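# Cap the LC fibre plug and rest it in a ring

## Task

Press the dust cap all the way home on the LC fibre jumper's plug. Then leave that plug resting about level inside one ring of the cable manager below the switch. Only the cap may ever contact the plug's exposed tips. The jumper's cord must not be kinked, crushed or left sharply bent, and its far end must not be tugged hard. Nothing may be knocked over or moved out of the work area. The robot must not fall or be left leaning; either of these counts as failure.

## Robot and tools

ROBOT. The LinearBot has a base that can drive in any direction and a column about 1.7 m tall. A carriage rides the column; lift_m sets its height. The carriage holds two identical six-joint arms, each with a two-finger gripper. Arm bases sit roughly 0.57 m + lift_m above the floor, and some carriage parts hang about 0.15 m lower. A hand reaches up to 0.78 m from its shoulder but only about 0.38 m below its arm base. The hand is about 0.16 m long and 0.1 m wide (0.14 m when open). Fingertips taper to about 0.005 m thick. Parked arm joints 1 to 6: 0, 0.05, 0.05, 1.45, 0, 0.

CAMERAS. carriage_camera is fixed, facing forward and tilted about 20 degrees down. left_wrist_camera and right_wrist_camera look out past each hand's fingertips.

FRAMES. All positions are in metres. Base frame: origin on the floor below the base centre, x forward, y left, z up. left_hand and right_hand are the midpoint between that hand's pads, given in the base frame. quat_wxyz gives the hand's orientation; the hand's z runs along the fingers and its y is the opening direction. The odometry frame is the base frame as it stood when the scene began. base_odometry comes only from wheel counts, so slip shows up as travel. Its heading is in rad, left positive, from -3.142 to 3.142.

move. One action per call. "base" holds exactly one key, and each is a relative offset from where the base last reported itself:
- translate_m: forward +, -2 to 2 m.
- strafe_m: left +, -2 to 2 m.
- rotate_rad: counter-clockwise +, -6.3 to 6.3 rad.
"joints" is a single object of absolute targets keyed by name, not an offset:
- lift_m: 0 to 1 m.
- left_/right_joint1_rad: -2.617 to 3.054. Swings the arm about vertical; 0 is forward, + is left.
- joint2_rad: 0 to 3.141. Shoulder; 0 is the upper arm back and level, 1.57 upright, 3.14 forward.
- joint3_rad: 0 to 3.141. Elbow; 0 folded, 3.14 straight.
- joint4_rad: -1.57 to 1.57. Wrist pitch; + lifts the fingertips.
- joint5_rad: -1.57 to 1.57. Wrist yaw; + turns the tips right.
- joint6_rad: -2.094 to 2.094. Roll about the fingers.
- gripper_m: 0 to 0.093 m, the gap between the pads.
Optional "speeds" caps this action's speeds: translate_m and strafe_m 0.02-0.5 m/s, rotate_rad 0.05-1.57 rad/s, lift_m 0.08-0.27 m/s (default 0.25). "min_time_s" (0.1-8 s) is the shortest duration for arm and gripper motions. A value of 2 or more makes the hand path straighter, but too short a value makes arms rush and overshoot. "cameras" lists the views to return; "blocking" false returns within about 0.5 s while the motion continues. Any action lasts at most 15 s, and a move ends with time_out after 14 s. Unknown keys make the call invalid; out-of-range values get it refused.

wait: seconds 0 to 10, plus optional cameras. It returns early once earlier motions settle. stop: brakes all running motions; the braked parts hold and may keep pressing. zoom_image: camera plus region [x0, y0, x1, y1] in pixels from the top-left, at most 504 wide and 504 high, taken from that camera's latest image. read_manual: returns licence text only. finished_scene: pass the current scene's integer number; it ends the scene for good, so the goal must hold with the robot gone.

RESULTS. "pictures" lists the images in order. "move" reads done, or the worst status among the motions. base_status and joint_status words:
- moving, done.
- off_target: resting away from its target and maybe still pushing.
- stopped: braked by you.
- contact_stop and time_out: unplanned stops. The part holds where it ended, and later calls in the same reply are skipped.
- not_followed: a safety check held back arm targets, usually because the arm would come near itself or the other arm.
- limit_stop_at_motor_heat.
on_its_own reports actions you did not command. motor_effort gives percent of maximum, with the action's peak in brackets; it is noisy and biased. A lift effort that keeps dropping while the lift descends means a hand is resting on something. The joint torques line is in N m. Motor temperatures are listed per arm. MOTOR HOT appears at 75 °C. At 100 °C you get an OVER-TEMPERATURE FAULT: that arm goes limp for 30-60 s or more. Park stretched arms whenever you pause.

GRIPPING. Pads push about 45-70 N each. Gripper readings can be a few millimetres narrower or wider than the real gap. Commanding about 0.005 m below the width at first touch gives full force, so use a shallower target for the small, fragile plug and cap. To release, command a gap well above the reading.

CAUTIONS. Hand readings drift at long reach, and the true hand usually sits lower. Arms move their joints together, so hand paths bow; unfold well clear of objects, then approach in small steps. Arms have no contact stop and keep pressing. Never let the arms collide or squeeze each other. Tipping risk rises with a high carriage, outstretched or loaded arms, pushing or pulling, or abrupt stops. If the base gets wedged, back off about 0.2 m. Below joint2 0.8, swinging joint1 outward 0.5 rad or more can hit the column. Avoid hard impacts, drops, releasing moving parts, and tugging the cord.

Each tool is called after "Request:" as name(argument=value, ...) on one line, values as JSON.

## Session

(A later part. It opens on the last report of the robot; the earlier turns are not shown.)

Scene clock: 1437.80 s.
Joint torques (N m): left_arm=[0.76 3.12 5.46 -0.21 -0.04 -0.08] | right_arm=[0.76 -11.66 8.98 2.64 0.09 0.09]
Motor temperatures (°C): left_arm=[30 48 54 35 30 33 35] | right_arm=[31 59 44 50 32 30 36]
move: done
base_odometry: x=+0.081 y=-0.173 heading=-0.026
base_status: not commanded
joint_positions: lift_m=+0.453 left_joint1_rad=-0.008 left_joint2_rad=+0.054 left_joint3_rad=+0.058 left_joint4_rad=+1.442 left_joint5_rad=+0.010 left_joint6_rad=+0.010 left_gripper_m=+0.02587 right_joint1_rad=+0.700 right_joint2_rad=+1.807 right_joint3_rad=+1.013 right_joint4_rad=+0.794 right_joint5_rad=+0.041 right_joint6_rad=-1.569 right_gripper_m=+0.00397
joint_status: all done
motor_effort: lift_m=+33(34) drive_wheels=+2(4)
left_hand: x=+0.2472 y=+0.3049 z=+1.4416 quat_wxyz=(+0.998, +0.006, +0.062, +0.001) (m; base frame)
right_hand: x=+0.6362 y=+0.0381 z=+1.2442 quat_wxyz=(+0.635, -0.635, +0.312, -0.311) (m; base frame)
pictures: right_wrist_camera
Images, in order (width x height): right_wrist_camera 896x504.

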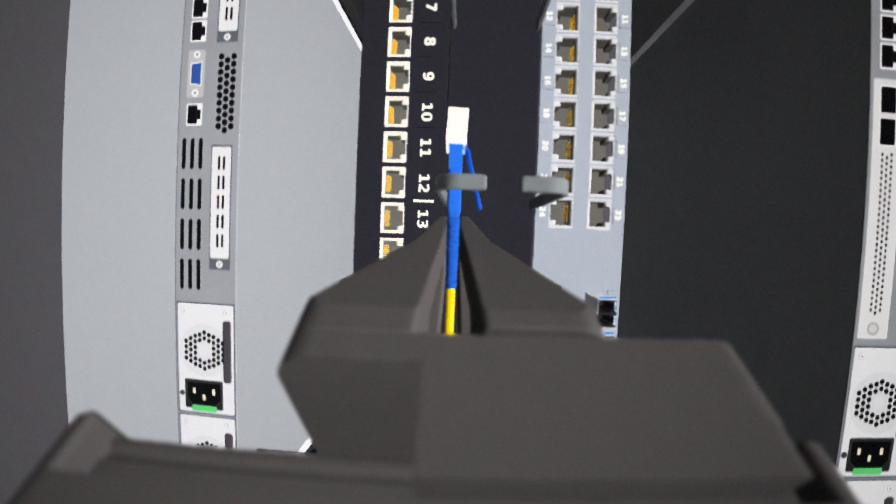

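Request:
move(joints={"lift_m": 0.451}, cameras=["right_wrist_camera"])

Request:
zoom_image(camera="right_wrist_camera", region=[370, 80, 570, 280])

Scene clock: 1440.47 s.
Joint torques (N m): left_arm=[0.75 3.12 5.55 -0.21 -0.04 -0.08] | right_arm=[0.68 -11.62 8.98 2.63 0.09 0.09]
Motor temperatures (°C): left_arm=[30 48 54 35 30 33 35] | right_arm=[31 58 44 50 32 30 36]
move: done
base_odometry: x=+0.081 y=-0.173 heading=-0.026
base_status: not commanded
joint_positions: lift_m=+0.451 left_joint1_rad=-0.008 left_joint2_rad=+0.054 left_joint3_rad=+0.058 left_joint4_rad=+1.443 left_joint5_rad=+0.010 left_joint6_rad=+0.010 left_gripper_m=+0.02587 right_joint1_rad=+0.700 right_joint2_rad=+1.807 right_joint3_rad=+1.013 right_joint4_rad=+0.794 right_joint5_rad=+0.041 right_joint6_rad=-1.569 right_gripper_m=+0.00397
joint_status: all done
motor_effort: lift_m=+33(34) drive_wheels=+2(4)
left_hand: x=+0.2474 y=+0.3049 z=+1.4399 quat_wxyz=(+0.998, +0.006, +0.062, +0.001) (m; base frame)
right_hand: x=+0.6362 y=+0.0381 z=+1.2430 quat_wxyz=(+0.635, -0.634, +0.312, -0.311) (m; base frame)
pictures: right_wrist_camera
Images, in order (width x height): right_wrist_camera 896x504.

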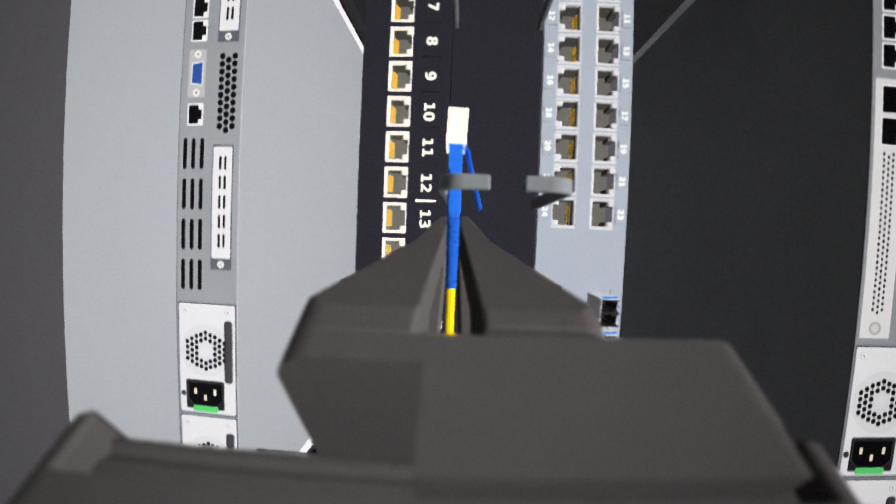

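Scaled by 2.520 from the camera's 896x504 image, which has a finer 1280x720 frame.

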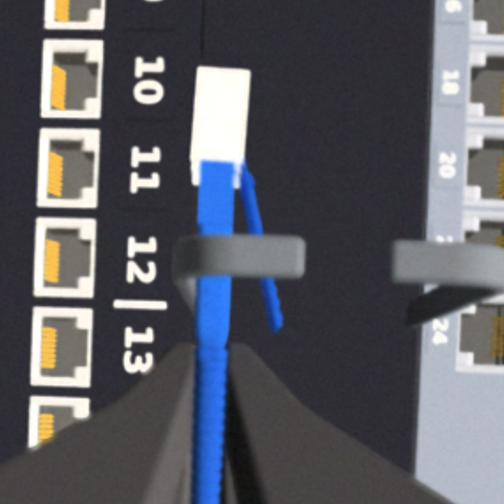

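Request:
move(joints={"lift_m": 0.4502})

Request:
move(joints={"right_gripper_m": 0.007}, min_time_s=1.5)

Request:
move(joints={"right_gripper_m": 0.034}, min_time_s=2, cameras=["right_wrist_camera"])

Request:
zoom_image(camera="right_wrist_camera", region=[370, 80, 570, 280])

Scene clock: 1447.50 s.
Joint torques (N m): left_arm=[0.73 3.12 5.59 -0.21 -0.04 -0.08] | right_arm=[0.65 -11.63 8.99 2.61 0.08 0.08]
Motor temperatures (°C): left_arm=[30 47 54 34 30 33 34] | right_arm=[31 57 44 51 32 30 36]
move: done
base_odometry: x=+0.081 y=-0.173 heading=-0.026
base_status: not commanded
joint_positions: lift_m=+0.450 left_joint1_rad=-0.008 left_joint2_rad=+0.054 left_joint3_rad=+0.058 left_joint4_rad=+1.443 left_joint5_rad=+0.010 left_joint6_rad=+0.010 left_gripper_m=+0.02587 right_joint1_rad=+0.700 right_joint2_rad=+1.807 right_joint3_rad=+1.013 right_joint4_rad=+0.796 right_joint5_rad=+0.041 right_joint6_rad=-1.569 right_gripper_m=+0.00397
joint_status: all done
motor_effort: lift_m=+33(34) drive_wheels=+2(3)
left_hand: x=+0.2472 y=+0.3049 z=+1.4391 quat_wxyz=(+0.998, +0.006, +0.062, +0.001) (m; base frame)
right_hand: x=+0.6362 y=+0.0381 z=+1.2429 quat_wxyz=(+0.636, -0.634, +0.311, -0.311) (m; base frame)
pictures: none

Scene clock: 1449.30 s.
Joint torques (N m): left_arm=[0.75 3.12 5.57 -0.22 -0.05 -0.09] | right_arm=[0.68 -11.58 8.98 2.61 0.08 0.09]
Motor temperatures (°C): left_arm=[30 47 54 34 30 33 34] | right_arm=[31 57 44 51 32 30 36]
move: done
base_odometry: x=+0.081 y=-0.173 heading=-0.026
base_status: not commanded
joint_positions: lift_m=+0.450 left_joint1_rad=-0.008 left_joint2_rad=+0.054 left_joint3_rad=+0.058 left_joint4_rad=+1.443 left_joint5_rad=+0.010 left_joint6_rad=+0.010 left_gripper_m=+0.02587 right_joint1_rad=+0.700 right_joint2_rad=+1.807 right_joint3_rad=+1.013 right_joint4_rad=+0.796 right_joint5_rad=+0.041 right_joint6_rad=-1.569 right_gripper_m=+0.00689
joint_status: all done
motor_effort: lift_m=+33(33) drive_wheels=+7(7)
left_hand: x=+0.2472 y=+0.3049 z=+1.4391 quat_wxyz=(+0.998, +0.006, +0.062, +0.001) (m; base frame)
right_hand: x=+0.6362 y=+0.0381 z=+1.2429 quat_wxyz=(+0.636, -0.634, +0.311, -0.311) (m; base frame)
pictures: none

Scene clock: 1451.60 s.
Joint torques (N m): left_arm=[0.75 3.11 5.55 -0.21 -0.04 -0.08] | right_arm=[0.68 -11.62 8.96 2.61 0.08 0.09]
Motor temperatures (°C): left_arm=[30 47 54 34 30 33 34] | right_arm=[31 56 44 51 32 30 36]
move: done
base_odometry: x=+0.081 y=-0.173 heading=-0.026
base_status: not commanded
joint_positions: lift_m=+0.450 left_joint1_rad=-0.008 left_joint2_rad=+0.054 left_joint3_rad=+0.058 left_joint4_rad=+1.443 left_joint5_rad=+0.010 left_joint6_rad=+0.010 left_gripper_m=+0.02587 right_joint1_rad=+0.700 right_joint2_rad=+1.807 right_joint3_rad=+1.013 right_joint4_rad=+0.796 right_joint5_rad=+0.041 right_joint6_rad=-1.569 right_gripper_m=+0.03387
joint_status: all done
motor_effort: lift_m=+33(33) drive_wheels=+4(7)
left_hand: x=+0.2472 y=+0.3049 z=+1.4391 quat_wxyz=(+0.998, +0.006, +0.062, +0.001) (m; base frame)
right_hand: x=+0.6362 y=+0.0381 z=+1.2429 quat_wxyz=(+0.636, -0.634, +0.311, -0.311) (m; base frame)
pictures: right_wrist_camera
Images, in order (width x height): right_wrist_camera 896x504.

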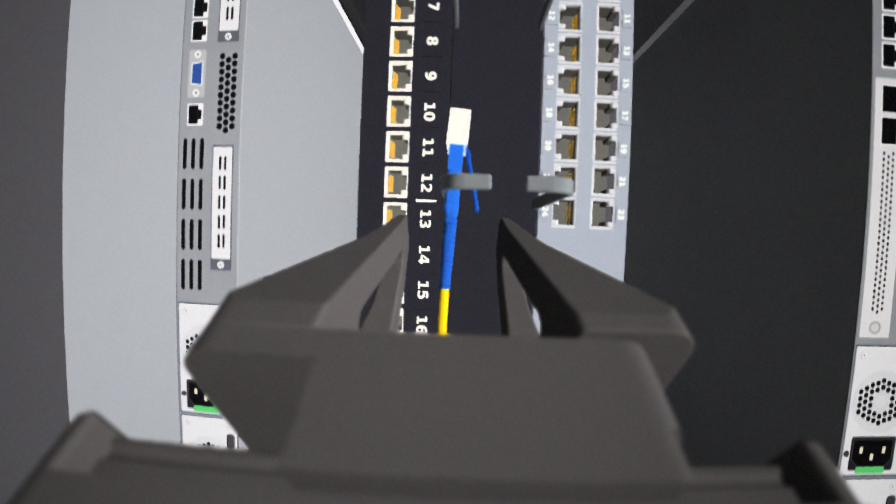

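Scaled by 2.520 from the camera's 896x504 image, which has a finer 1280x720 frame.

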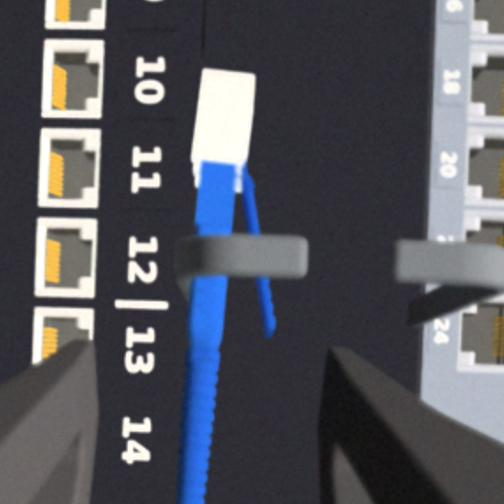

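Request:
move(joints={"right_joint1_rad": 0.707, "right_joint2_rad": 1.647, "right_joint3_rad": 0.839, "right_joint4_rad": 0.822, "right_joint5_rad": 0.05}, min_time_s=3, cameras=["right_wrist_camera"])

Request:
zoom_image(camera="right_wrist_camera", region=[370, 40, 570, 240])

Scene clock: 1471.00 s.
Joint torques (N m): left_arm=[0.75 3.12 5.57 -0.21 -0.03 -0.09] | right_arm=[0.68 -10.69 5.87 2.69 0.09 0.09]
Motor temperatures (°C): left_arm=[29 46 53 34 30 33 34] | right_arm=[31 55 44 52 32 30 35]
move: done
base_odometry: x=+0.081 y=-0.173 heading=-0.026
base_status: not commanded
joint_positions: lift_m=+0.450 left_joint1_rad=-0.008 left_joint2_rad=+0.054 left_joint3_rad=+0.058 left_joint4_rad=+1.443 left_joint5_rad=+0.010 left_joint6_rad=+0.010 left_gripper_m=+0.02587 right_joint1_rad=+0.700 right_joint2_rad=+1.670 right_joint3_rad=+0.854 right_joint4_rad=+0.821 right_joint5_rad=+0.041 right_joint6_rad=-1.569 right_gripper_m=+0.03387
joint_status: all done
motor_effort: lift_m=+33(33) drive_wheels=+1(6)
left_hand: x=+0.2472 y=+0.3049 z=+1.4391 quat_wxyz=(+0.998, +0.006, +0.062, +0.001) (m; base frame)
right_hand: x=+0.6066 y=+0.0131 z=+1.2445 quat_wxyz=(+0.637, -0.633, +0.311, -0.312) (m; base frame)
pictures: right_wrist_camera
Images, in order (width x height): right_wrist_camera 896x504.

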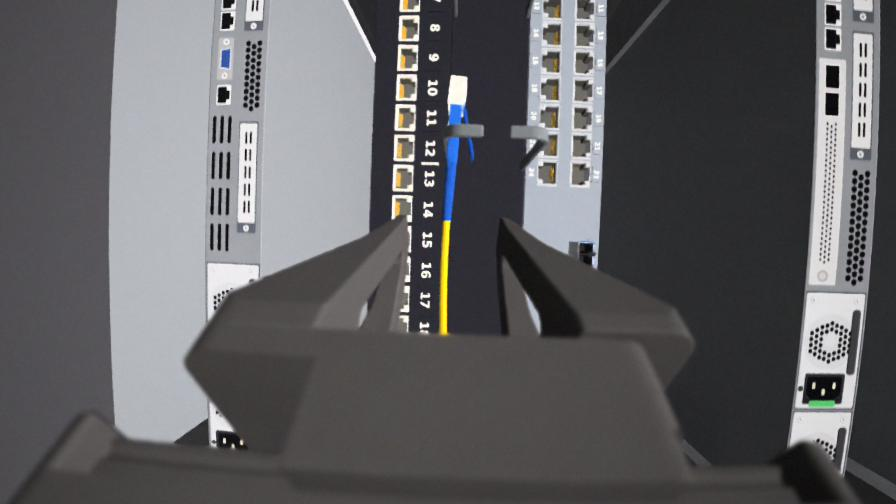

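Scaled by 2.520 from the camera's 896x504 image, which has a finer 1280x720 frame.

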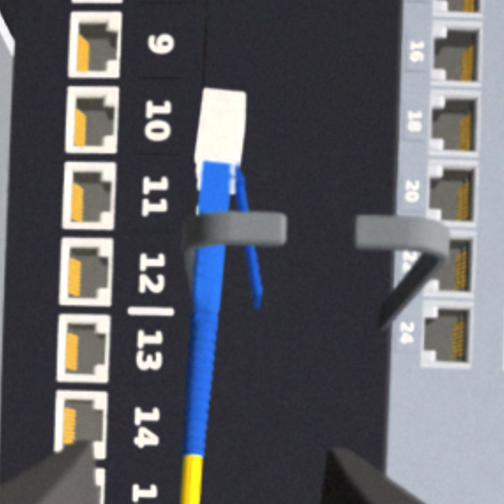

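Request:
move(joints={"right_joint1_rad": 0.713, "right_joint2_rad": 1.497, "right_joint3_rad": 0.682, "right_joint4_rad": 0.828, "right_joint5_rad": 0.056}, min_time_s=2.5)

Request:
move(base={"translate_m": -0.15}, speeds={"translate_m": 0.1}, cameras=["carriage_camera", "right_wrist_camera"])

Request:
zoom_image(camera="right_wrist_camera", region=[380, 0, 560, 180])

Request:
zoom_image(camera="carriage_camera", region=[340, 200, 560, 300])

Scene clock: 1479.03 s.
Joint torques (N m): left_arm=[0.77 3.15 5.56 -0.22 -0.05 -0.09] | right_arm=[0.57 -8.79 5.85 2.69 0.11 0.09]
Motor temperatures (°C): left_arm=[29 45 53 34 30 33 34] | right_arm=[31 55 45 52 32 30 35]
move: done
base_odometry: x=+0.081 y=-0.173 heading=-0.026
base_status: not commanded
joint_positions: lift_m=+0.450 left_joint1_rad=-0.008 left_joint2_rad=+0.054 left_joint3_rad=+0.058 left_joint4_rad=+1.443 left_joint5_rad=+0.010 left_joint6_rad=+0.010 left_gripper_m=+0.02587 right_joint1_rad=+0.707 right_joint2_rad=+1.516 right_joint3_rad=+0.696 right_joint4_rad=+0.827 right_joint5_rad=+0.045 right_joint6_rad=-1.569 right_gripper_m=+0.03387
joint_status: all done
motor_effort: lift_m=+33(33) drive_wheels=+4(5)
left_hand: x=+0.2472 y=+0.3049 z=+1.4391 quat_wxyz=(+0.998, +0.006, +0.062, +0.001) (m; base frame)
right_hand: x=+0.5736 y=-0.0113 z=+1.2451 quat_wxyz=(+0.638, -0.633, +0.310, -0.311) (m; base frame)
pictures: none

Scene clock: 1481.23 s.
Joint torques (N m): left_arm=[0.76 3.11 5.57 -0.25 -0.04 -0.08] | right_arm=[0.23 -8.49 5.87 2.65 0.09 0.09]
Motor temperatures (°C): left_arm=[29 45 53 34 30 33 34] | right_arm=[31 55 45 52 32 30 35]
move: done
base_odometry: x=-0.069 y=-0.169 heading=-0.026
base_status: done
joint_positions: lift_m=+0.450 left_joint1_rad=-0.008 left_joint2_rad=+0.054 left_joint3_rad=+0.058 left_joint4_rad=+1.445 left_joint5_rad=+0.010 left_joint6_rad=+0.010 left_gripper_m=+0.02587 right_joint1_rad=+0.709 right_joint2_rad=+1.513 right_joint3_rad=+0.696 right_joint4_rad=+0.830 right_joint5_rad=+0.047 right_joint6_rad=-1.569 right_gripper_m=+0.03387
joint_status: not commanded
motor_effort: lift_m=+33(33) drive_wheels=+1(9)
left_hand: x=+0.2467 y=+0.3049 z=+1.4392 quat_wxyz=(+0.998, +0.006, +0.061, +0.001) (m; base frame)
right_hand: x=+0.5728 y=-0.0110 z=+1.2472 quat_wxyz=(+0.640, -0.631, +0.309, -0.312) (m; base frame)
pictures: carriage_camera, right_wrist_camera
Images, in order (width x height): carriage_camera 896x504, right_wrist_camera 896x504.

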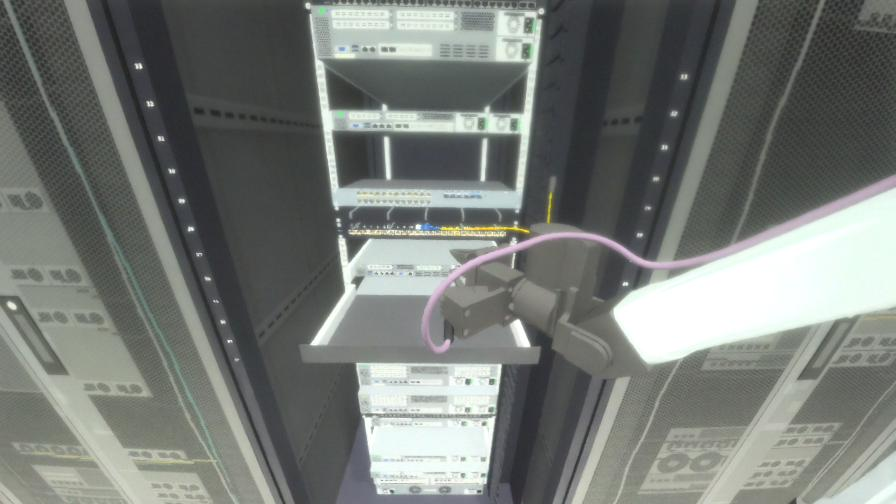

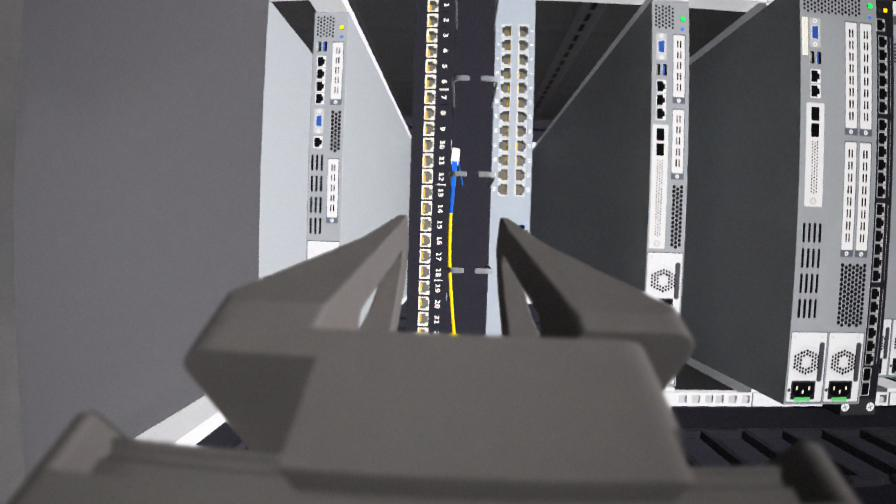

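Scaled by 2.800 from the camera's 896x504 image, which has a finer 1280x720 frame.

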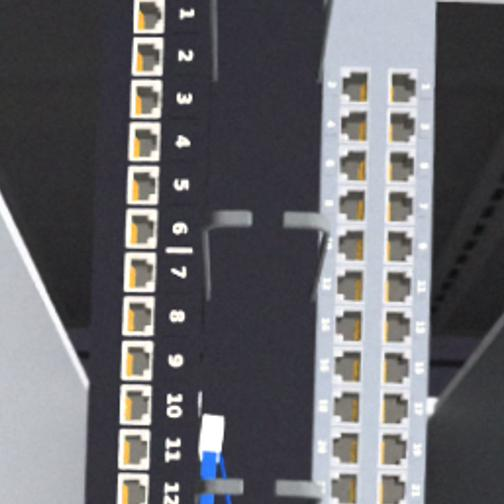

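Scaled by 2.291 from the camera's 896x504 image, which has a finer 1280x720 frame.

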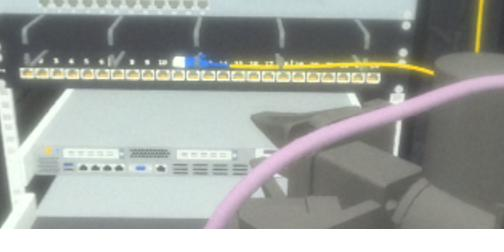

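Request:
zoom_image(camera="carriage_camera", region=[395, 205, 475, 250])

Request:
zoom_image(camera="right_wrist_camera", region=[420, 130, 520, 290])

Scaled by 6.300 from the camera's 896x504 image, which has a finer 1280x720 frame.

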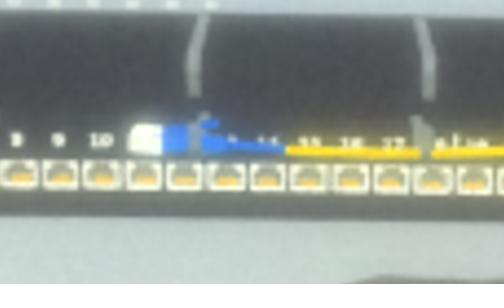

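Scaled by 3.150 from the camera's 896x504 image, which has a finer 1280x720 frame.

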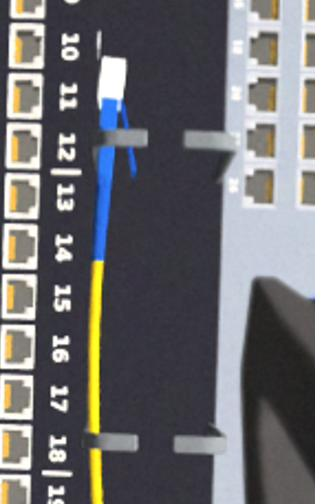

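Request:
finished_scene(scene=2)

The scene is finished: the task was done.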